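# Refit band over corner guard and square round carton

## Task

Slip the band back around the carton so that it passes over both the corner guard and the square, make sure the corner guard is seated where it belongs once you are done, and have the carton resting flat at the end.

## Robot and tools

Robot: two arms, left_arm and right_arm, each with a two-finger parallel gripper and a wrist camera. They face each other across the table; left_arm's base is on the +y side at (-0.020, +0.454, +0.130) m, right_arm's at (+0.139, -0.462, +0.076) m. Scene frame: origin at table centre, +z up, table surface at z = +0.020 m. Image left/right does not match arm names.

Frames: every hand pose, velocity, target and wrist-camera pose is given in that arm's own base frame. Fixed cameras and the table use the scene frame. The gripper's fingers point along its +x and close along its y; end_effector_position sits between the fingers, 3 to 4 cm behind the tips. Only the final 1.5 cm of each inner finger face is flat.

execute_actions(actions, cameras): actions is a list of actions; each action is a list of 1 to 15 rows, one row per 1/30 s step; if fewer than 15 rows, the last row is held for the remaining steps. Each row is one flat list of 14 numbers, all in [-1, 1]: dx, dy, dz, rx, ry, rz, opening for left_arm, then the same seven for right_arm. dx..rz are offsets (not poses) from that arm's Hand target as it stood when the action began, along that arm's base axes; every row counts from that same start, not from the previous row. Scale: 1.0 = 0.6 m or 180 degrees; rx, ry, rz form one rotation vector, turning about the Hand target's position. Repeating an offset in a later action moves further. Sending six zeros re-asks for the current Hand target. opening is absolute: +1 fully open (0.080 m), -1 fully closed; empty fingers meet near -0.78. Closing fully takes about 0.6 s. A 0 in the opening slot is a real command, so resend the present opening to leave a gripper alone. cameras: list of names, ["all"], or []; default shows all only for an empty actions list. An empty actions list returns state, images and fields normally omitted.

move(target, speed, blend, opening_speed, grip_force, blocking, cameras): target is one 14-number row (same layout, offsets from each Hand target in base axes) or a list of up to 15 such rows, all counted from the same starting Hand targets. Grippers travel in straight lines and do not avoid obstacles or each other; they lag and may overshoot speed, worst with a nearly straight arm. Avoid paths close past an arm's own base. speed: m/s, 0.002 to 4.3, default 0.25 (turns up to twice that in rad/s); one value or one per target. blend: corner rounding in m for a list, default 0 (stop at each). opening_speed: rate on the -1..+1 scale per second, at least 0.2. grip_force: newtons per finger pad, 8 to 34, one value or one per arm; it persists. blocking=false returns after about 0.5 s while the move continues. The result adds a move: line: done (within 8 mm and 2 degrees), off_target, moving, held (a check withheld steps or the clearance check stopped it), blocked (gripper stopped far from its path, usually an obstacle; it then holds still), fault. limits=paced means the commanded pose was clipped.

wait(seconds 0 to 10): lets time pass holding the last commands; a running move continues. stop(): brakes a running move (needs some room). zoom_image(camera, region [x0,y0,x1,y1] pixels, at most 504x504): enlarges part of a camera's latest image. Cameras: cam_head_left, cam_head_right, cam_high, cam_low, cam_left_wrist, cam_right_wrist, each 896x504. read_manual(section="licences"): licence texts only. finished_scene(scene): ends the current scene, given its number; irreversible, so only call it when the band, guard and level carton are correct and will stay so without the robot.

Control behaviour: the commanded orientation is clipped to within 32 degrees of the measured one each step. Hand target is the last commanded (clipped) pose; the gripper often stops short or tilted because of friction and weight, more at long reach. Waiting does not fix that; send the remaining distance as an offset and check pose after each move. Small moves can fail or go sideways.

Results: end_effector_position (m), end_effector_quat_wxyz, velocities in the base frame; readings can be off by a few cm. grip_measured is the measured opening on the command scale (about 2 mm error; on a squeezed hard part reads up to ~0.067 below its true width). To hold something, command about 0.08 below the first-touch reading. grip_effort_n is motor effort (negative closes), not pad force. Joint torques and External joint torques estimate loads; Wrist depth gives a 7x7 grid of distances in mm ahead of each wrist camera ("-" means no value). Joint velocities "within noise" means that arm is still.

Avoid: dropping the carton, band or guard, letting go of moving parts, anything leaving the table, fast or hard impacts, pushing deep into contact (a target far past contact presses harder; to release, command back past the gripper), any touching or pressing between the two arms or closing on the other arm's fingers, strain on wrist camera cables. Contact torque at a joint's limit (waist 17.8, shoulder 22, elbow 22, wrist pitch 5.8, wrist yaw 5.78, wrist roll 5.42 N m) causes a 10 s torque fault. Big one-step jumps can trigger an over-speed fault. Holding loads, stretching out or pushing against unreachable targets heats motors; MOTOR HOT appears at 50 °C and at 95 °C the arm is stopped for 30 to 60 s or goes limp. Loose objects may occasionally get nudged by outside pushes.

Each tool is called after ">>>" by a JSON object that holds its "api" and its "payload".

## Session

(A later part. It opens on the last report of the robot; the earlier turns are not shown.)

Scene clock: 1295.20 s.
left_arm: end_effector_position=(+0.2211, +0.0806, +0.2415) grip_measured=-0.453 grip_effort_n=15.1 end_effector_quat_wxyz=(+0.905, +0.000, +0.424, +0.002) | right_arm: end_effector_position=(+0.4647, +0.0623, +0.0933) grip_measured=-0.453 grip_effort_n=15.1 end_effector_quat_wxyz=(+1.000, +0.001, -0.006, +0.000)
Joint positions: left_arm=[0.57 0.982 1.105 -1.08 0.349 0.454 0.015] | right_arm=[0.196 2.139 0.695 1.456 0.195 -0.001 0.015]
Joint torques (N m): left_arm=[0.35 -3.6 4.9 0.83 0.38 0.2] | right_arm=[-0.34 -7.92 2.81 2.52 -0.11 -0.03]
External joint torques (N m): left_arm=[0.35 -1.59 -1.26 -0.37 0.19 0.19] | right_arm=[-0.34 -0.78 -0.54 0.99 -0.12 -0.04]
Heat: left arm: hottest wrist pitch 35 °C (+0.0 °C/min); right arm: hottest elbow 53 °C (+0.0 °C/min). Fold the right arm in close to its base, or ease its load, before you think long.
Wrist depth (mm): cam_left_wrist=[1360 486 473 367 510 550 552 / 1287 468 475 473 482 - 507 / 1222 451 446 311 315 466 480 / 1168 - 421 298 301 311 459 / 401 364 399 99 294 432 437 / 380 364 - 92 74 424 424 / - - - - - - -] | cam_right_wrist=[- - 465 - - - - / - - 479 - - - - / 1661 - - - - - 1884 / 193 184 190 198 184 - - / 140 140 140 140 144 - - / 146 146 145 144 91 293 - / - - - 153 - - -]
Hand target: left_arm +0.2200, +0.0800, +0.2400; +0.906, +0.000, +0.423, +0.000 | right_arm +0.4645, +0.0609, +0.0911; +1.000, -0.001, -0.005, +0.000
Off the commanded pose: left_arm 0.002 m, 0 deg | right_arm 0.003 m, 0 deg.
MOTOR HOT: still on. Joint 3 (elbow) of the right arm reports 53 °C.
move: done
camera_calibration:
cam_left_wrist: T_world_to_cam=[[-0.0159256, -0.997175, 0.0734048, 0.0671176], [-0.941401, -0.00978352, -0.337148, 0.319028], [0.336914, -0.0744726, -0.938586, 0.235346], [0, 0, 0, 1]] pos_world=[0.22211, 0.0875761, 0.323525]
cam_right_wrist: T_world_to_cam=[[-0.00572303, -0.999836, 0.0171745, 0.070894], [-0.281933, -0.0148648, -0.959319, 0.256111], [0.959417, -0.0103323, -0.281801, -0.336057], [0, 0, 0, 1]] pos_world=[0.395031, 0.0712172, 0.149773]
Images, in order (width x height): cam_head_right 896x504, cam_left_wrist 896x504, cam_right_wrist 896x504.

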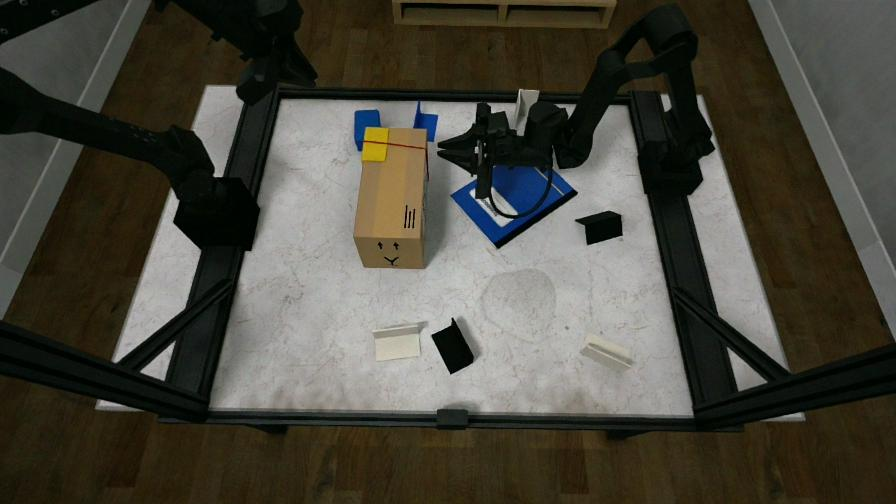

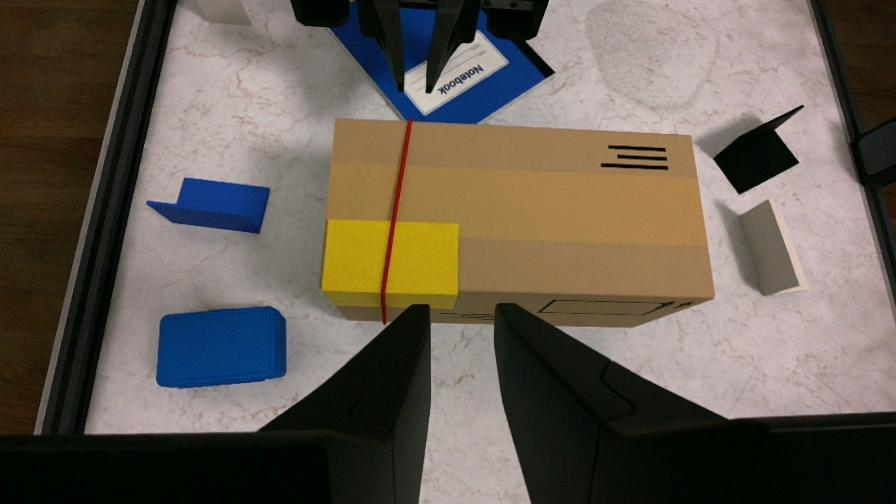

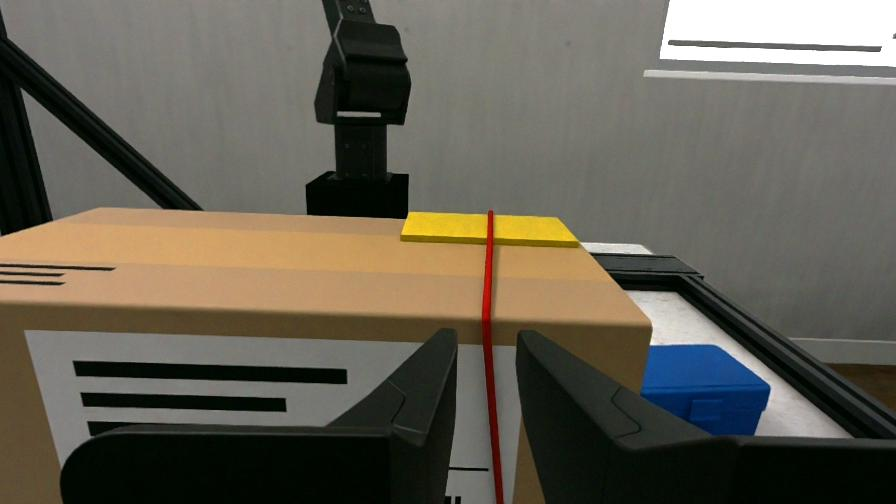

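>>> {"api": "move", "payload": {"target": [0, 0, 0, 0, 0, 0, -0.45, 0.03, -0.0053, -0.0183, 0, 0, 0, -0.45], "cameras": ["cam_left_wrist", "cam_right_wrist"], "speed": 0.06}}

>>> {"api": "zoom_image", "payload": {"camera": "cam_left_wrist", "region": [360, 70, 460, 140]}}

>>> {"api": "zoom_image", "payload": {"camera": "cam_right_wrist", "region": [380, 180, 640, 420]}}

Scene clock: 1318.37 s.
left_arm: end_effector_position=(+0.2211, +0.0806, +0.2415) grip_measured=-0.453 grip_effort_n=15.1 end_effector_quat_wxyz=(+0.905, +0.000, +0.424, +0.002) | right_arm: end_effector_position=(+0.4795, +0.0584, +0.0791) grip_measured=-0.452 grip_effort_n=14.2 end_effector_quat_wxyz=(+1.000, +0.000, -0.001, +0.000)
Joint positions: left_arm=[0.57 0.982 1.105 -1.08 0.349 0.454 0.015] | right_arm=[0.176 2.213 0.76 1.456 0.176 -0.001 0.015]
Joint torques (N m): left_arm=[0.28 -3.59 4.89 0.85 0.38 0.2] | right_arm=[-0.34 -8.38 4.37 2.2 -0.14 -0.03]
External joint torques (N m): left_arm=[0.28 -1.61 -1.28 -0.37 0.19 0.2] | right_arm=[-0.32 -0.87 1.09 0.67 -0.15 -0.04]
Heat: left arm: hottest wrist pitch 35 °C (+0.0 °C/min); right arm: hottest wrist pitch 54 °C (+5.1 °C/min). Fold the right arm in close to its base, or ease its load, before you think long.
Wrist depth (mm): cam_left_wrist=[1360 488 351 354 514 529 1410 / 1293 470 477 468 492 508 508 / 1227 445 443 310 315 329 484 / 424 427 293 294 302 310 424 / 400 369 377 99 295 423 436 / 383 - - 92 74 418 421 / - - - - - - -] | cam_right_wrist=[- - 430 - 1608 - - / - - 1476 - - - - / - 212 218 - - - 1803 / 131 135 142 143 139 - - / 122 122 122 120 120 393 2036 / 129 129 127 127 92 276 303 / - - - 139 - - -]
Hand target: left_arm +0.2200, +0.0800, +0.2400; +0.906, +0.000, +0.423, +0.000 | right_arm +0.4825, +0.0577, +0.0801; +1.000, -0.001, -0.005, +0.000
Off the commanded pose: left_arm 0.002 m, 0 deg | right_arm 0.003 m, 0 deg.
MOTOR HOT: still on. Joint 4 (wrist pitch) of the right arm reports 54 °C.
move: done
camera_calibration:
cam_left_wrist: T_world_to_cam=[[-0.0159256, -0.997175, 0.0734048, 0.0671176], [-0.941401, -0.00978352, -0.337148, 0.319028], [0.336914, -0.0744726, -0.938586, 0.235346], [0, 0, 0, 1]] pos_world=[0.22211, 0.0875761, 0.323525]
cam_right_wrist: T_world_to_cam=[[-0.00631344, -0.999797, 0.0191482, 0.0674882], [-0.291191, -0.0164806, -0.956523, 0.250868], [0.956644, -0.0116147, -0.291028, -0.352124], [0, 0, 0, 1]] pos_world=[0.410333, 0.0675191, 0.136191]
Images, in order (width x height): cam_left_wrist 896x504, cam_right_wrist 896x504.

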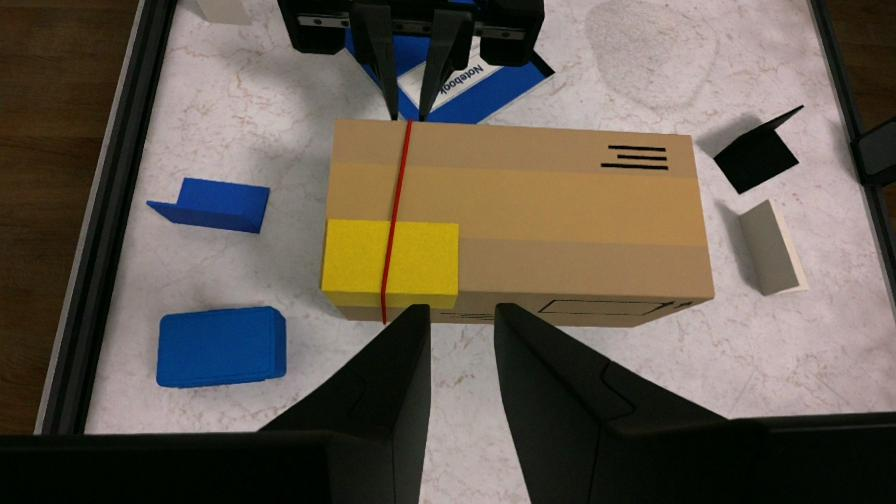

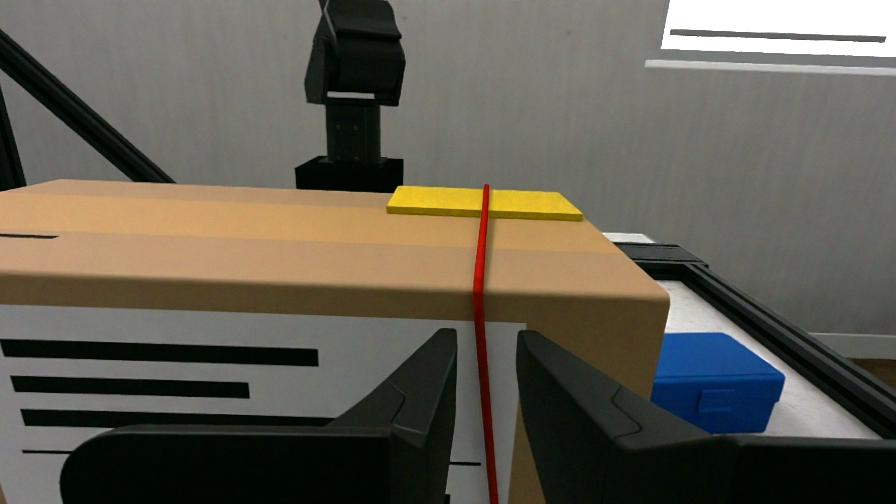

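Scaled by 5.040 from the camera's 896x504 image, which has a finer 1280x720 frame.

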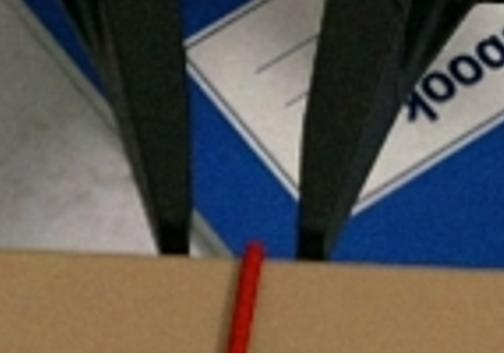

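Scaled by 1.938 from the camera's 896x504 image, which has a finer 1280x720 frame.

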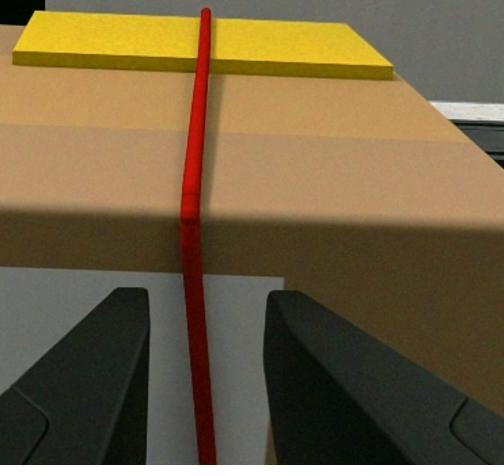

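>>> {"api": "move", "payload": {"target": [0, 0, 0, 0, 0, 0, -0.45, 0.01, 0.0008, 0.0, 0, 0, 0, -0.45], "cameras": ["cam_left_wrist", "cam_right_wrist"], "speed": 0.04}}

>>> {"api": "zoom_image", "payload": {"camera": "cam_left_wrist", "region": [360, 70, 460, 140]}}

>>> {"api": "zoom_image", "payload": {"camera": "cam_right_wrist", "region": [380, 180, 640, 420]}}

Scene clock: 1341.80 s.
left_arm: end_effector_position=(+0.2211, +0.0806, +0.2415) grip_measured=-0.453 grip_effort_n=15.1 end_effector_quat_wxyz=(+0.905, +0.000, +0.424, +0.002) | right_arm: end_effector_position=(+0.4855, +0.0591, +0.0791) grip_measured=-0.452 grip_effort_n=14.2 end_effector_quat_wxyz=(+1.000, +0.000, -0.001, +0.000)
Joint positions: left_arm=[0.57 0.982 1.105 -1.08 0.349 0.454 0.015] | right_arm=[0.175 2.223 0.786 1.439 0.175 -0.001 0.015]
Joint torques (N m): left_arm=[0.32 -3.58 4.89 0.83 0.39 0.19] | right_arm=[-0.35 -8.55 4.44 2.19 -0.13 -0.03]
External joint torques (N m): left_arm=[0.31 -1.57 -1.35 -0.41 0.2 0.19] | right_arm=[-0.4 -0.77 0.97 0.62 -0.13 -0.03]
Motor temperatures (°C): left_arm=[21 28 34 35 27 26] | right_arm=[23 39 44 54 24 26]
Heat: left arm: hottest wrist pitch 35 °C (+0.0 °C/min); right arm: hottest wrist pitch 54 °C (+5.0 °C/min). Fold the right arm in close to its base, or ease its load, before you think long.
Wrist depth (mm): cam_left_wrist=[1353 491 353 357 389 523 1524 / 1300 472 476 468 492 509 509 / 1245 444 314 311 316 469 - / 426 424 - 294 301 310 452 / 397 400 398 99 296 427 440 / 381 388 - 92 74 417 423 / - - - - - - -] | cam_right_wrist=[- - 428 - - - - / - - 456 - - - 1598 / - - 217 - - - - / 132 135 140 144 147 - - / 117 117 115 115 115 118 360 / 122 121 - 122 92 259 316 / - - - 128 - - -]
Hand target: left_arm +0.2200, +0.0800, +0.2400; +0.906, +0.000, +0.423, +0.000 | right_arm +0.4885, +0.0582, +0.0801; +1.000, -0.001, -0.005, +0.000
Off the commanded pose: left_arm 0.002 m, 0 deg | right_arm 0.003 m, 0 deg.
MOTOR HOT: still on. Joint 4 (wrist pitch) of the right arm reports 54 °C.
move: done
camera_calibration:
cam_left_wrist: T_world_to_cam=[[-0.0159256, -0.997175, 0.0734048, 0.0671176], [-0.941401, -0.00978352, -0.337148, 0.319028], [0.336914, -0.0744726, -0.938586, 0.235346], [0, 0, 0, 1]] pos_world=[0.22211, 0.0875761, 0.323525]
cam_right_wrist: T_world_to_cam=[[-0.00587183, -0.999798, 0.0192182, 0.0680314], [-0.291185, -0.0166762, -0.956522, 0.252608], [0.956649, -0.0112126, -0.291028, -0.35779], [0, 0, 0, 1]] pos_world=[0.416234, 0.0682185, 0.136191]
Images, in order (width x height): cam_left_wrist 896x504, cam_right_wrist 896x504.

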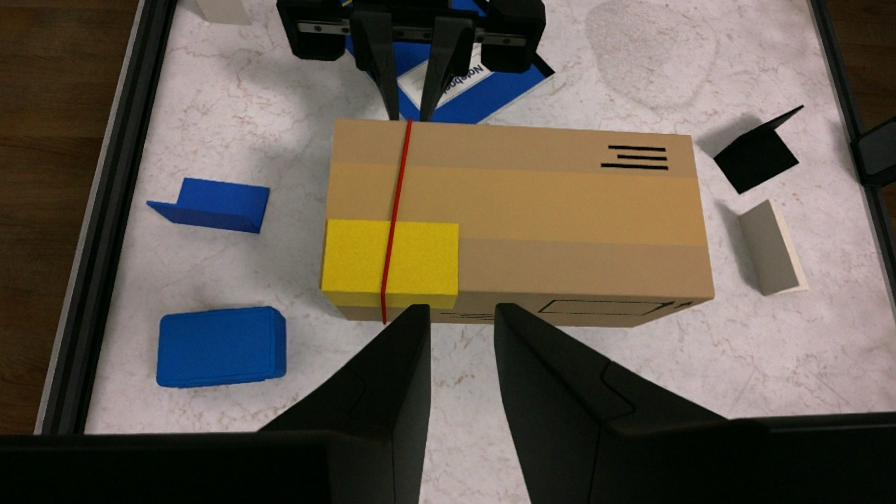

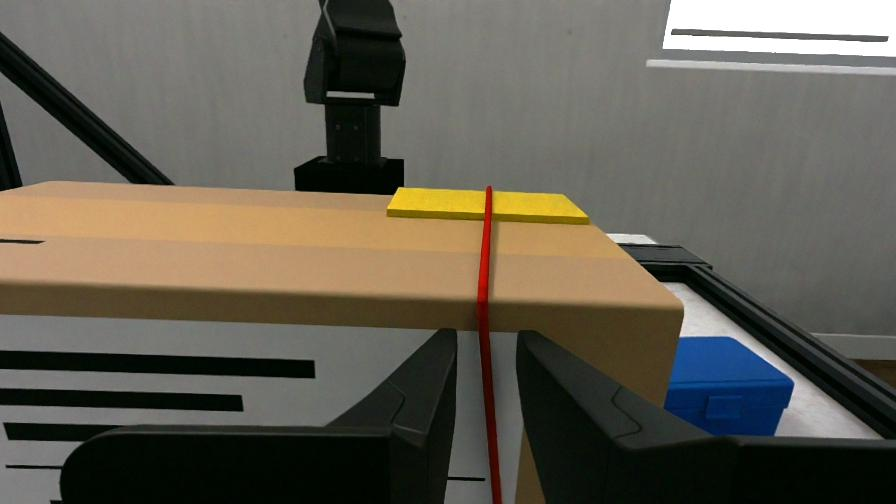

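Scaled by 5.040 from the camera's 896x504 image, which has a finer 1280x720 frame.

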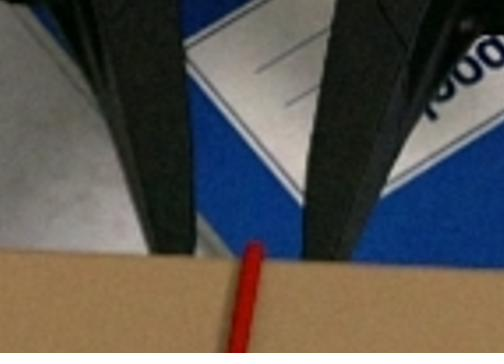

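Scaled by 1.938 from the camera's 896x504 image, which has a finer 1280x720 frame.

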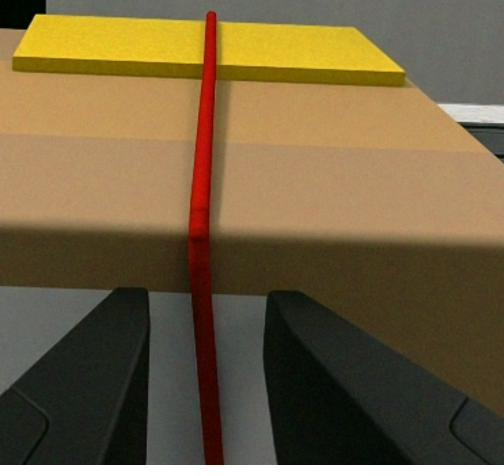

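>>> {"api": "move", "payload": {"target": [0, 0, 0, 0, 0, 0, -0.45, 0.0033, 0.0, 0.0, 0, 0, 0, -0.45], "cameras": ["cam_right_wrist"], "speed": 0.03}}

>>> {"api": "zoom_image", "payload": {"camera": "cam_right_wrist", "region": [420, 250, 560, 380]}}

Scene clock: 1358.03 s.
left_arm: end_effector_position=(+0.2211, +0.0806, +0.2415) grip_measured=-0.453 grip_effort_n=15.1 end_effector_quat_wxyz=(+0.905, +0.000, +0.424, +0.002) | right_arm: end_effector_position=(+0.4873, +0.0591, +0.0791) grip_measured=-0.452 grip_effort_n=14.7 end_effector_quat_wxyz=(+1.000, +0.000, -0.001, +0.000)
Joint positions: left_arm=[0.57 0.982 1.105 -1.08 0.349 0.454 0.015] | right_arm=[0.174 2.226 0.794 1.434 0.174 -0.001 0.015]
Joint torques (N m): left_arm=[0.31 -3.59 4.94 0.84 0.4 0.19] | right_arm=[-0.38 -8.52 4.52 2.17 -0.13 -0.04]
External joint torques (N m): left_arm=[0.3 -1.67 -1.18 -0.37 0.22 0.19] | right_arm=[-0.39 -0.76 1.07 0.62 -0.13 -0.04]
Heat: left arm: hottest wrist pitch 35 °C (+0.0 °C/min); right arm: hottest wrist pitch 54 °C (+3.0 °C/min). Fold the right arm in close to its base, or ease its load, before you think long.
Wrist depth (mm): cam_left_wrist=[1381 492 355 354 336 - 1524 / 1312 470 478 468 478 515 519 / 1233 446 444 311 316 468 464 / 418 429 295 298 300 308 460 / 400 402 - 99 298 430 442 / 386 384 - 92 74 416 425 / - - - - - - -] | cam_right_wrist=[- 1410 - - - 1618 - / 452 - 461 - - - - / 192 184 458 213 - - - / 131 135 140 144 148 - - / 114 113 113 113 114 115 2052 / 120 119 117 118 92 259 306 / - - - 126 - - -]
Hand target: left_arm +0.2200, +0.0800, +0.2400; +0.906, +0.000, +0.423, +0.000 | right_arm +0.4904, +0.0582, +0.0801; +1.000, -0.001, -0.005, +0.000
Off the commanded pose: left_arm 0.002 m, 0 deg | right_arm 0.003 m, 0 deg.
MOTOR HOT: still on. Joint 4 (wrist pitch) of the right arm reports 54 °C.
move: done
camera_calibration:
cam_right_wrist: T_world_to_cam=[[-0.00587183, -0.999798, 0.0192182, 0.0680425], [-0.291185, -0.0166762, -0.956522, 0.253161], [0.956649, -0.0112126, -0.291028, -0.359607], [0, 0, 0, 1]] pos_world=[0.418134, 0.0682185, 0.136191]
Images, in order (width x height): cam_right_wrist 896x504.

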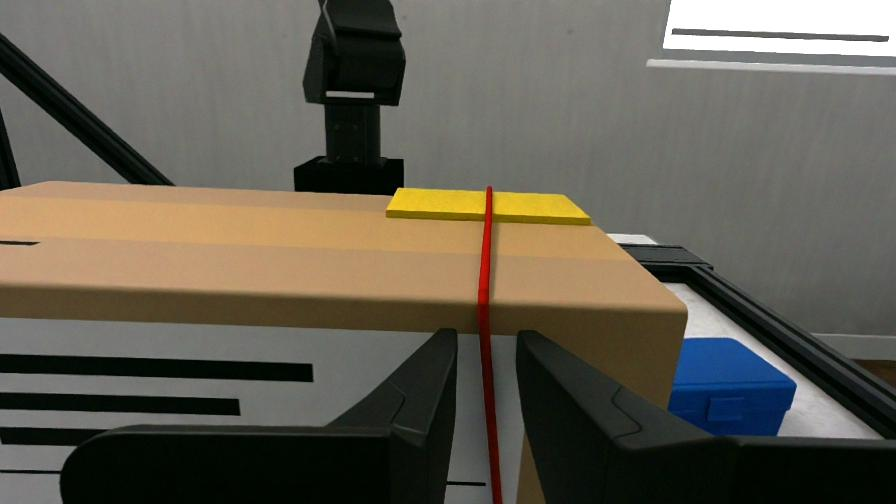

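Scaled by 3.600 from the camera's 896x504 image, which has a finer 1280x720 frame.

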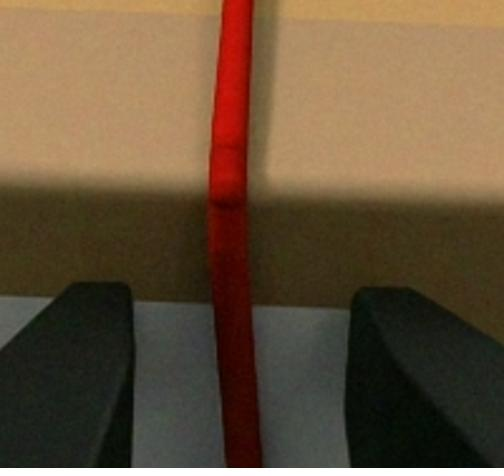

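>>> {"api": "move", "payload": {"target": [0, 0, 0, 0, 0, 0, -0.45, 0.0028, 0.0, 0.0, 0, 0, 0, -0.45], "cameras": ["cam_right_wrist"], "speed": 0.03}}

>>> {"api": "zoom_image", "payload": {"camera": "cam_right_wrist", "region": [420, 250, 560, 380]}}

Scene clock: 1363.70 s.
left_arm: end_effector_position=(+0.2211, +0.0806, +0.2415) grip_measured=-0.453 grip_effort_n=15.1 end_effector_quat_wxyz=(+0.905, +0.000, +0.424, +0.002) | right_arm: end_effector_position=(+0.4876, +0.0590, +0.0791) grip_measured=-0.452 grip_effort_n=13.7 end_effector_quat_wxyz=(+1.000, +0.000, -0.001, +0.000)
Joint positions: left_arm=[0.57 0.982 1.105 -1.08 0.349 0.454 0.015] | right_arm=[0.173 2.226 0.796 1.433 0.174 -0.001 0.015]
Joint torques (N m): left_arm=[0.31 -3.58 4.93 0.84 0.39 0.2] | right_arm=[-0.4 -8.24 5.19 1.91 -0.17 -0.04]
External joint torques (N m): left_arm=[0.3 -1.58 -1.27 -0.38 0.2 0.2] | right_arm=[-0.48 -0.45 1.72 0.35 -0.17 -0.04]
Heat: left arm: hottest wrist pitch 35 °C (+0.0 °C/min); right arm: hottest wrist pitch 54 °C (+2.0 °C/min). Fold the right arm in close to its base, or ease its load, before you think long.
Wrist depth (mm): cam_left_wrist=[1374 487 347 354 501 524 1515 / 1300 481 480 473 496 - 514 / 1239 448 314 311 315 472 480 / 421 425 291 295 301 305 - / 402 400 375 98 297 423 440 / 384 362 - 92 74 - - / - - - - - - -] | cam_right_wrist=[- - 394 - - 1578 1729 / - - 462 - - - - / - 180 217 211 - - - / 131 135 140 143 147 - - / 114 113 113 113 114 116 1912 / 120 118 117 117 92 249 - / - - - 125 - - -]
Hand target: left_arm +0.2200, +0.0800, +0.2400; +0.906, +0.000, +0.423, +0.000 | right_arm +0.4922, +0.0582, +0.0801; +1.000, -0.001, -0.005, +0.000
Off the commanded pose: left_arm 0.002 m, 0 deg | right_arm 0.005 m, 0 deg.
MOTOR HOT: still on. Joint 4 (wrist pitch) of the right arm reports 54 °C.
move: done
camera_calibration:
cam_right_wrist: T_world_to_cam=[[-0.00627537, -0.999795, 0.0192458, 0.0681099], [-0.291585, -0.0165803, -0.956401, 0.253392], [0.956524, -0.0116135, -0.291421, -0.359762], [0, 0, 0, 1]] pos_world=[0.418434, 0.0681191, 0.136192]
Images, in order (width x height): cam_right_wrist 896x504.

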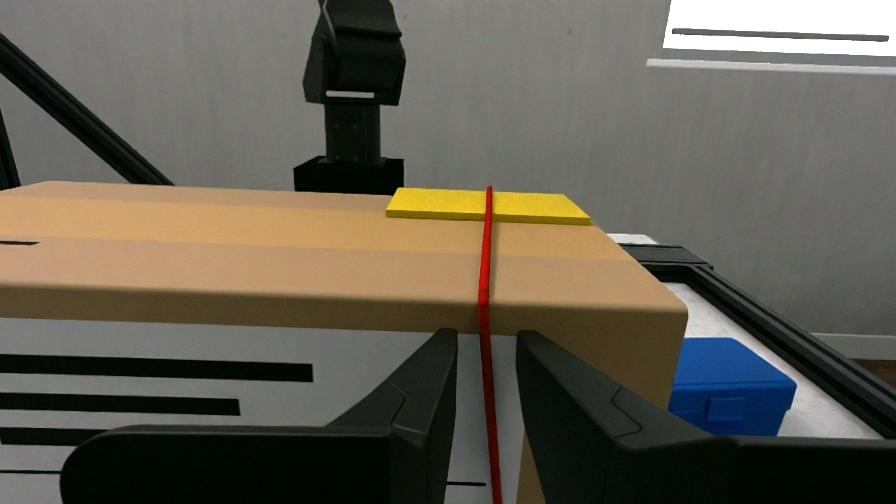

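Scaled by 3.600 from the camera's 896x504 image, which has a finer 1280x720 frame.

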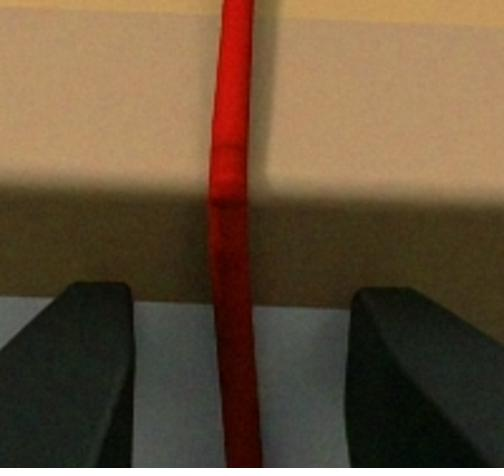

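>>> {"api": "move", "payload": {"target": [[0, 0, 0, 0, 0, 0, -0.45, -0.0022, 0.0, 0.0, 0, 0, 0, -0.45], [0, 0, 0, 0, 0, 0, -0.45, -0.0022, 0.0, 0.0, 0, 0, 0, -1.0]], "cameras": ["cam_right_wrist", "cam_left_wrist"], "speed": 0.03, "opening_speed": 0.4}}

>>> {"api": "zoom_image", "payload": {"camera": "cam_right_wrist", "region": [420, 250, 560, 380]}}

Scene clock: 1373.50 s.
left_arm: end_effector_position=(+0.2211, +0.0806, +0.2415) grip_measured=-0.453 grip_effort_n=15.1 end_effector_quat_wxyz=(+0.905, +0.000, +0.424, +0.002) | right_arm: end_effector_position=(+0.4876, +0.0591, +0.0787) grip_measured=-0.771 grip_effort_n=-37.9 end_effector_quat_wxyz=(+1.000, +0.000, -0.001, +0.000)
Joint positions: left_arm=[0.57 0.982 1.105 -1.08 0.349 0.454 0.015] | right_arm=[0.173 2.227 0.796 1.433 0.173 -0.001 0]
Joint torques (N m): left_arm=[0.29 -3.61 4.93 0.84 0.4 0.2] | right_arm=[-0.38 -8.57 4.55 2.19 -0.13 -0.05]
External joint torques (N m): left_arm=[0.28 -1.64 -1.25 -0.39 0.21 0.2] | right_arm=[-0.39 -0.8 1.1 0.64 -0.13 -0.06]
Heat: left arm: hottest wrist pitch 35 °C (+0.0 °C/min); right arm: hottest wrist pitch 53 °C (-1.0 °C/min). Fold the right arm in close to its base, or ease its load, before you think long.
Wrist depth (mm): cam_left_wrist=[1374 473 366 347 516 530 545 / 1300 - 480 472 492 506 513 / 1222 443 446 311 315 467 480 / 426 426 425 294 299 309 465 / 401 399 399 99 296 430 443 / 382 384 - 92 74 - 426 / - - - - - - -] | cam_right_wrist=[- - - - 1530 - - / - 1753 469 1476 1765 - - / 190 472 217 205 - - - / 129 133 147 141 135 - - / 115 112 113 113 113 394 377 / 120 119 120 - 81 - 303 / - - - - - - -]
Hand target: left_arm +0.2200, +0.0800, +0.2400; +0.906, +0.000, +0.423, +0.000 | right_arm +0.4909, +0.0582, +0.0801; +1.000, -0.001, -0.005, +0.000
Off the commanded pose: left_arm 0.002 m, 0 deg | right_arm 0.004 m, 0 deg.
MOTOR HOT: still on. Joint 4 (wrist pitch) of the right arm reports 53 °C.
move: done
camera_calibration:
cam_left_wrist: T_world_to_cam=[[-0.0159256, -0.997175, 0.0734048, 0.0671176], [-0.941401, -0.00978352, -0.337148, 0.319028], [0.336914, -0.0744726, -0.938586, 0.235346], [0, 0, 0, 1]] pos_world=[0.22211, 0.0875761, 0.323525]
cam_right_wrist: T_world_to_cam=[[-0.00547333, -0.999796, 0.0194193, 0.0678559], [-0.292269, -0.0169722, -0.956186, 0.253422], [0.956321, -0.0109092, -0.292116, -0.359813], [0, 0, 0, 1]] pos_world=[0.418535, 0.0682179, 0.135893]
Images, in order (width x height): cam_left_wrist 896x504, cam_right_wrist 896x504.

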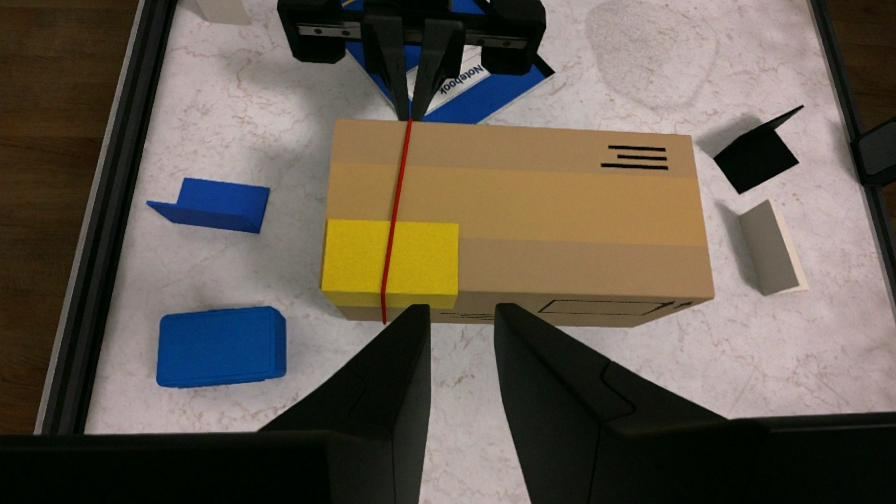

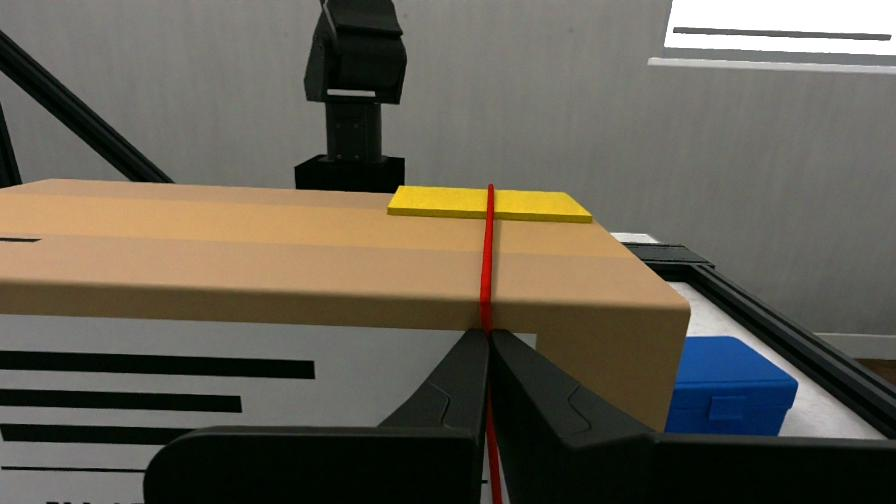

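Scaled by 3.600 from the camera's 896x504 image, which has a finer 1280x720 frame.

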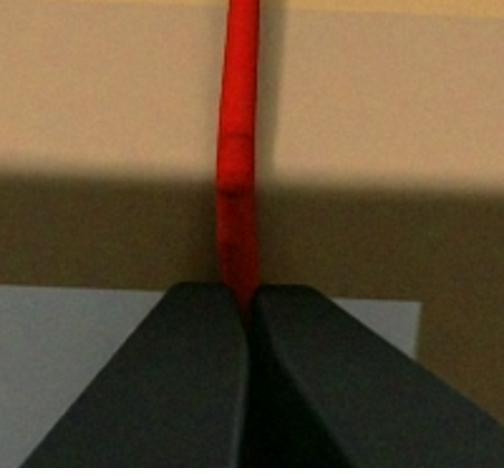

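>>> {"api": "move", "payload": {"target": [[0, 0, 0, 0, 0, 0, -0.45, -0.015, 0, 0.015, 0, 0, 0, -1.0], [0, 0, 0, 0, 0, 0, -0.45, -0.015, -0.0187, 0.015, 0, 0, 0, -1.0]], "cameras": ["cam_left_wrist", "cam_right_wrist"], "speed": 0.04}}

>>> {"api": "zoom_image", "payload": {"camera": "cam_left_wrist", "region": [310, 60, 520, 340]}}

>>> {"api": "zoom_image", "payload": {"camera": "cam_right_wrist", "region": [420, 180, 620, 380]}}

Scene clock: 1392.77 s.
left_arm: end_effector_position=(+0.2211, +0.0806, +0.2415) grip_measured=-0.453 grip_effort_n=15.1 end_effector_quat_wxyz=(+0.905, +0.000, +0.424, +0.002) | right_arm: end_effector_position=(+0.4827, +0.0512, +0.0793) grip_measured=-0.771 grip_effort_n=-36.0 end_effector_quat_wxyz=(+1.000, -0.001, +0.006, +0.004)
Joint positions: left_arm=[0.57 0.982 1.105 -1.08 0.349 0.454 0.015] | right_arm=[0.149 2.202 0.766 1.423 0.14 -0.001 0]
Joint torques (N m): left_arm=[0.34 -3.6 4.92 0.83 0.39 0.2] | right_arm=[-0.74 -12.12 2.3 2.64 0.05 -0.03]
External joint torques (N m): left_arm=[0.32 -1.62 -1.27 -0.4 0.2 0.2] | right_arm=[-0.77 -4.54 -1.12 1.1 0.05 -0.03]
Heat: left arm: hottest wrist pitch 35 °C (+0.0 °C/min); right arm: hottest wrist pitch 53 °C (-1.0 °C/min). Fold the right arm in close to its base, or ease its load, before you think long.
Wrist depth (mm): cam_left_wrist=[1403 492 348 351 519 533 542 / 1300 460 475 468 488 507 513 / 1233 443 442 310 314 466 487 / 1173 425 432 297 299 304 428 / 398 399 378 99 298 430 446 / 386 387 - 92 74 416 422 / - - - - - - -] | cam_right_wrist=[1468 - 430 1843 - - - / - - 459 - 1942 - - / 188 194 204 1717 - - - / 129 142 148 142 145 - - / 120 119 119 117 118 387 1856 / 127 127 127 - 81 254 296 / - - - - - - -]
Hand target: left_arm +0.2200, +0.0800, +0.2400; +0.906, +0.000, +0.423, +0.000 | right_arm +0.4819, +0.0470, +0.0892; +1.000, -0.001, -0.005, +0.000
Off the commanded pose: left_arm 0.002 m, 0 deg | right_arm 0.011 m, 1 deg.
MOTOR HOT: still on. Joint 4 (wrist pitch) of the right arm reports 53 °C.
move: off_target (right_arm)
camera_calibration:
cam_left_wrist: T_world_to_cam=[[-0.0159256, -0.997175, 0.0734048, 0.0671176], [-0.941401, -0.00978352, -0.337148, 0.319028], [0.336914, -0.0744726, -0.938586, 0.235346], [0, 0, 0, 1]] pos_world=[0.22211, 0.0875761, 0.323525]
cam_right_wrist: T_world_to_cam=[[0.00323056, -0.999765, 0.0214261, 0.055509], [-0.305052, -0.0213902, -0.952096, 0.258481], [0.95233, -0.00346028, -0.305049, -0.352378], [0, 0, 0, 1]] pos_world=[0.414251, 0.0598056, 0.137417]
Images, in order (width x height): cam_left_wrist 896x504, cam_right_wrist 896x504.

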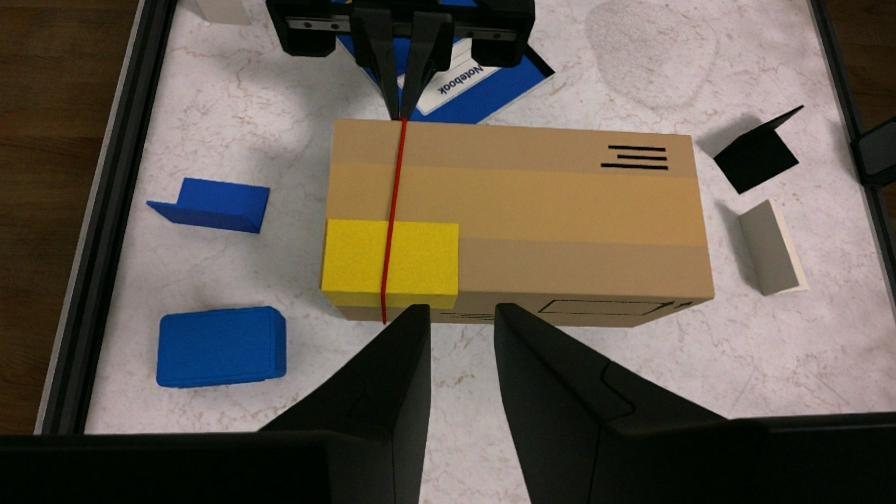

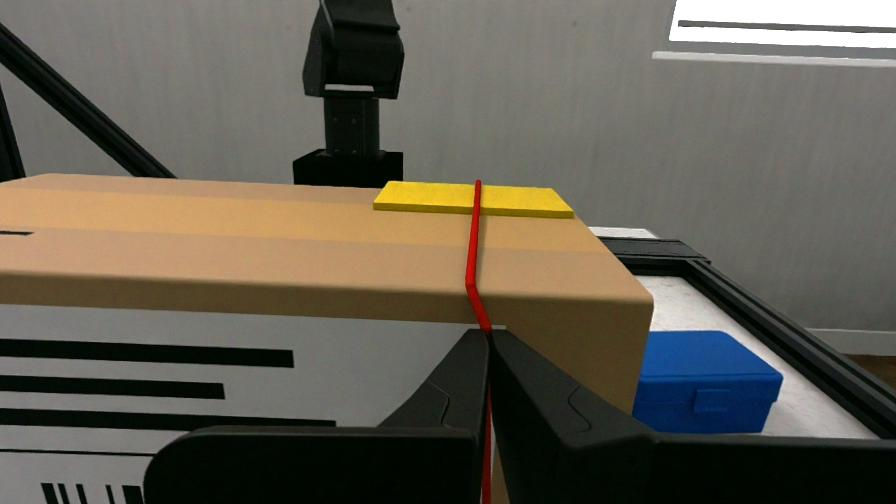

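Scaled by 1.800 from the camera's 896x504 image, which has a finer 1280x720 frame.

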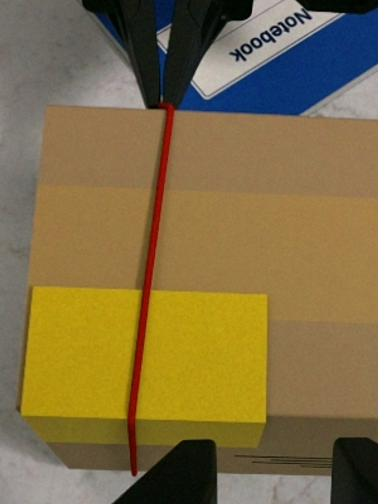

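Scaled by 2.520 from the camera's 896x504 image, which has a finer 1280x720 frame.

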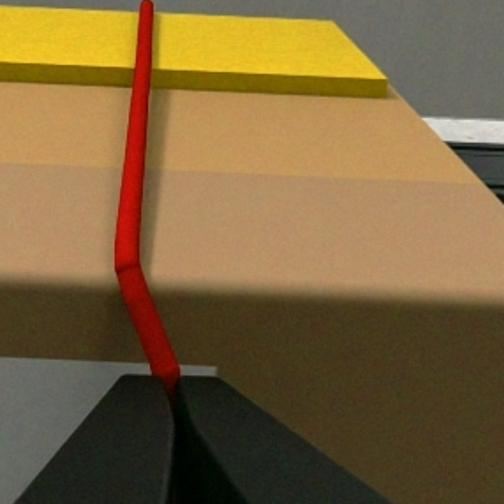

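>>> {"api": "move", "payload": {"target": [0, 0, 0, 0, 0, 0, -0.45, 0, -0.01, 0.003, 0, 0, 0, -1.0], "cameras": ["cam_left_wrist", "cam_right_wrist"], "speed": 0.04}}

>>> {"api": "zoom_image", "payload": {"camera": "cam_left_wrist", "region": [310, 60, 520, 340]}}

>>> {"api": "zoom_image", "payload": {"camera": "cam_right_wrist", "region": [420, 180, 620, 380]}}

Scene clock: 1407.27 s.
left_arm: end_effector_position=(+0.2211, +0.0806, +0.2415) grip_measured=-0.453 grip_effort_n=15.1 end_effector_quat_wxyz=(+0.905, +0.000, +0.424, +0.002) | right_arm: end_effector_position=(+0.4823, +0.0466, +0.0803) grip_measured=-0.771 grip_effort_n=-36.0 end_effector_quat_wxyz=(+1.000, -0.001, +0.006, +0.006)
Joint positions: left_arm=[0.57 0.982 1.105 -1.08 0.349 0.454 0.015] | right_arm=[0.134 2.195 0.761 1.421 0.121 -0.001 0]
Joint torques (N m): left_arm=[0.32 -3.58 4.96 0.83 0.39 0.2] | right_arm=[-0.99 -12.44 2.41 2.43 0.1 -0.02]
External joint torques (N m): left_arm=[0.31 -1.69 -1.15 -0.38 0.2 0.19] | right_arm=[-1.04 -4.79 -1.08 0.85 0.1 -0.02]
Heat: left arm: hottest wrist pitch 35 °C (+0.0 °C/min); right arm: hottest wrist pitch 52 °C (-2.0 °C/min). Fold the right arm in close to its base, or ease its load, before you think long.
Wrist depth (mm): cam_left_wrist=[1395 489 348 358 523 - 1433 / 1293 473 480 470 484 508 509 / 1239 442 313 310 315 328 486 / 422 424 424 296 300 309 458 / 403 399 402 98 294 426 440 / 385 386 - 92 74 417 424 / - - - - - - -] | cam_right_wrist=[- 1549 417 - - - - / - - 467 - - - 1717 / 191 180 210 - - - - / 131 144 140 141 136 - - / 121 120 120 118 118 - - / 128 128 127 - 80 276 295 / - - - - - - -]
Hand target: left_arm +0.2200, +0.0800, +0.2400; +0.906, +0.000, +0.423, +0.000 | right_arm +0.4818, +0.0410, +0.0909; +1.000, -0.001, -0.005, +0.000
Off the commanded pose: left_arm 0.002 m, 0 deg | right_arm 0.012 m, 2 deg.
MOTOR HOT: still on. Joint 4 (wrist pitch) of the right arm reports 52 °C.
move: off_target (right_arm)
camera_calibration:
cam_left_wrist: T_world_to_cam=[[-0.0159256, -0.997175, 0.0734048, 0.0671176], [-0.941401, -0.00978352, -0.337148, 0.319028], [0.336914, -0.0744726, -0.938586, 0.235346], [0, 0, 0, 1]] pos_world=[0.22211, 0.0875761, 0.323525]
cam_right_wrist: T_world_to_cam=[[0.00742302, -0.999746, 0.0212993, 0.0488641], [-0.305766, -0.022549, -0.95184, 0.259564], [0.952078, 0.000552918, -0.305856, -0.351814], [0, 0, 0, 1]] pos_world=[0.413957, 0.0548991, 0.138418]
Images, in order (width x height): cam_left_wrist 896x504, cam_right_wrist 896x504.

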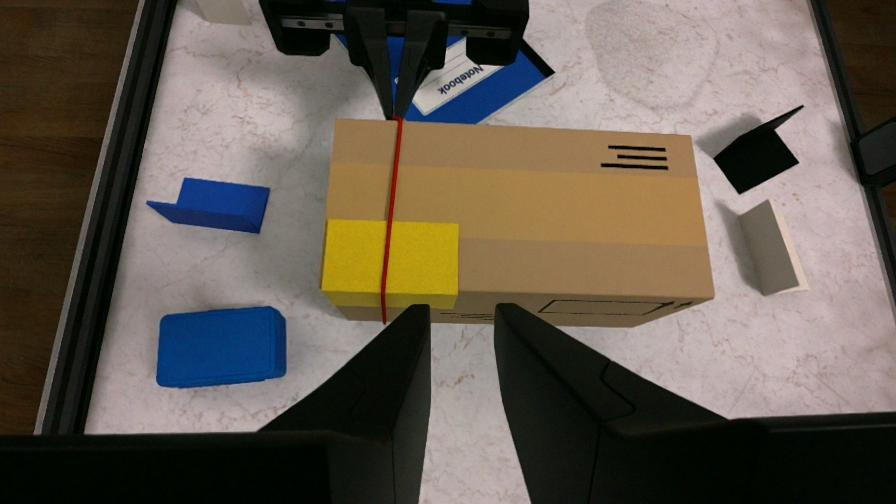

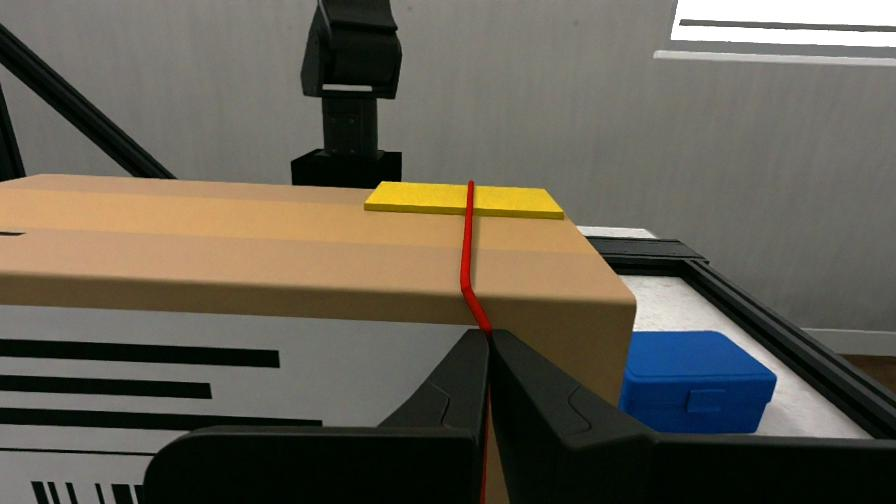

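Scaled by 1.800 from the camera's 896x504 image, which has a finer 1280x720 frame.

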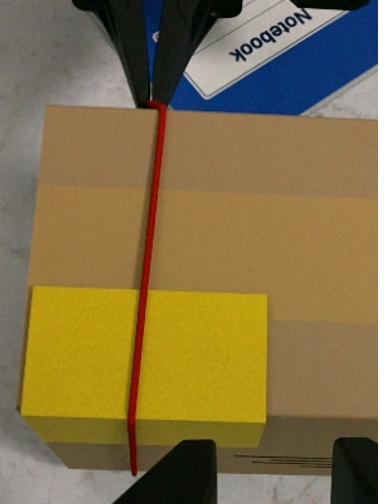

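Scaled by 2.520 from the camera's 896x504 image, which has a finer 1280x720 frame.

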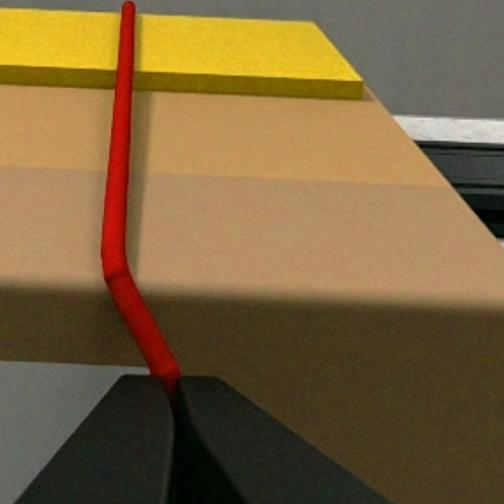

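>>> {"api": "move", "payload": {"target": [0, 0, 0, 0, 0, 0, -0.45, 0, -0.0092, 0.0, 0, 0, 0, -1.0], "cameras": ["cam_left_wrist", "cam_right_wrist"], "speed": 0.04}}

>>> {"api": "zoom_image", "payload": {"camera": "cam_left_wrist", "region": [310, 60, 520, 340]}}

>>> {"api": "zoom_image", "payload": {"camera": "cam_right_wrist", "region": [420, 180, 620, 380]}}

Scene clock: 1415.67 s.
left_arm: end_effector_position=(+0.2211, +0.0806, +0.2415) grip_measured=-0.453 grip_effort_n=15.1 end_effector_quat_wxyz=(+0.905, +0.000, +0.424, +0.002) | right_arm: end_effector_position=(+0.4824, +0.0418, +0.0799) grip_measured=-0.771 grip_effort_n=-35.6 end_effector_quat_wxyz=(+1.000, -0.001, +0.007, +0.007)
Joint positions: left_arm=[0.57 0.982 1.105 -1.08 0.349 0.454 0.015] | right_arm=[0.119 2.194 0.758 1.421 0.104 -0.001 0]
Joint torques (N m): left_arm=[0.32 -3.56 4.9 0.84 0.39 0.2] | right_arm=[-1.14 -12.38 2.32 2.57 0.17 -0.01]
External joint torques (N m): left_arm=[0.32 -1.62 -1.27 -0.39 0.19 0.19] | right_arm=[-1.12 -4.78 -1.14 0.99 0.15 -0.02]
Motor temperatures (°C): left_arm=[21 28 33 35 27 26] | right_arm=[23 44 42 52 24 26]
Heat: left arm: hottest wrist pitch 35 °C (+0.0 °C/min); right arm: hottest wrist pitch 52 °C (-2.0 °C/min). Fold the right arm in close to its base, or ease its load, before you think long.
Wrist depth (mm): cam_left_wrist=[1388 490 347 355 506 526 1481 / 1293 473 475 475 490 503 - / 1222 443 443 310 316 328 478 / 1148 429 295 294 301 310 - / 394 368 397 99 298 432 433 / 381 386 - 92 74 413 417 / - - - - - - -] | cam_right_wrist=[- - 432 - - - 1410 / - - 465 - 1598 1588 - / 189 195 207 202 - - - / 130 143 149 142 135 - - / 122 120 120 118 118 405 1765 / 129 129 127 - 75 263 304 / - - - - - - -]
Hand target: left_arm +0.2200, +0.0800, +0.2400; +0.906, +0.000, +0.423, +0.000 | right_arm +0.4819, +0.0354, +0.0908; +1.000, -0.001, -0.005, +0.000
Off the commanded pose: left_arm 0.002 m, 0 deg | right_arm 0.013 m, 2 deg.
MOTOR HOT: still on. Joint 4 (wrist pitch) of the right arm reports 52 °C.
move: off_target (right_arm)
camera_calibration:
cam_left_wrist: T_world_to_cam=[[-0.0159256, -0.997175, 0.0734048, 0.0671176], [-0.941401, -0.00978352, -0.337148, 0.319028], [0.336914, -0.0744726, -0.938586, 0.235346], [0, 0, 0, 1]] pos_world=[0.22211, 0.0875761, 0.323525]
cam_right_wrist: T_world_to_cam=[[0.00936002, -0.99973, 0.0212812, 0.0430677], [-0.307523, -0.0231286, -0.951259, 0.259876], [0.951495, 0.00235936, -0.307657, -0.3516], [0, 0, 0, 1]] pos_world=[0.41406, 0.0498962, 0.138121]
Images, in order (width x height): cam_left_wrist 896x504, cam_right_wrist 896x504.

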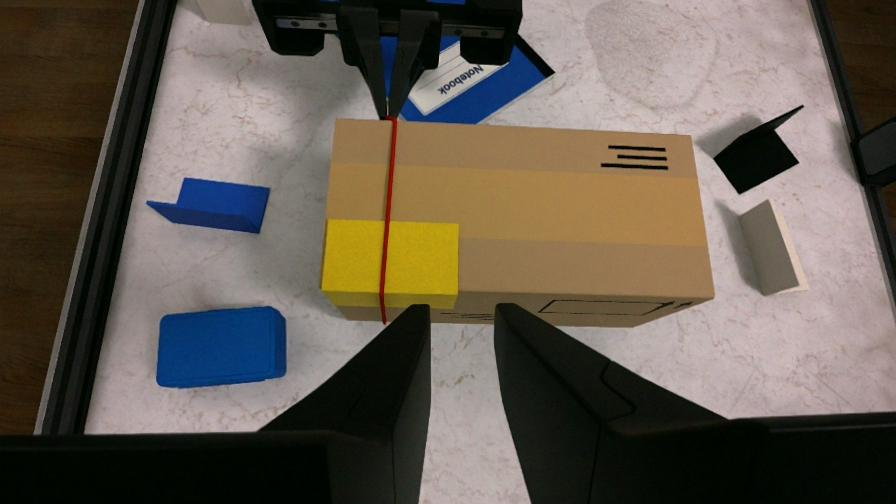

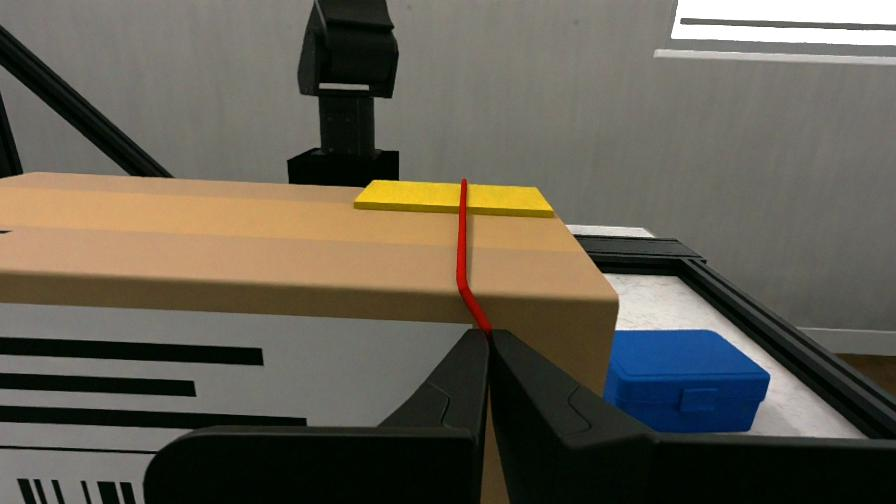

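Scaled by 1.800 from the camera's 896x504 image, which has a finer 1280x720 frame.

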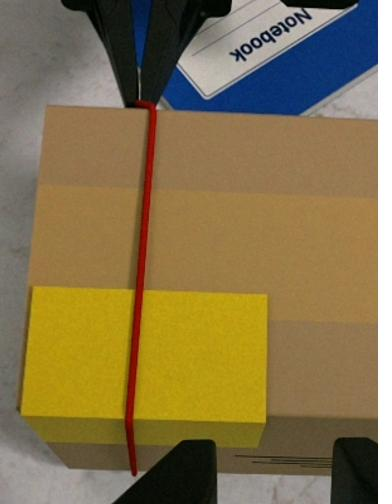

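Scaled by 2.520 from the camera's 896x504 image, which has a finer 1280x720 frame.

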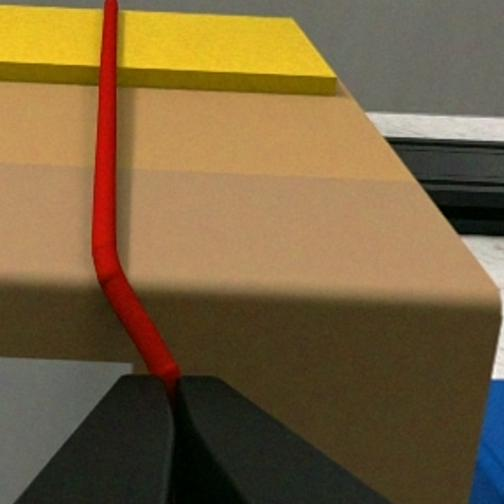

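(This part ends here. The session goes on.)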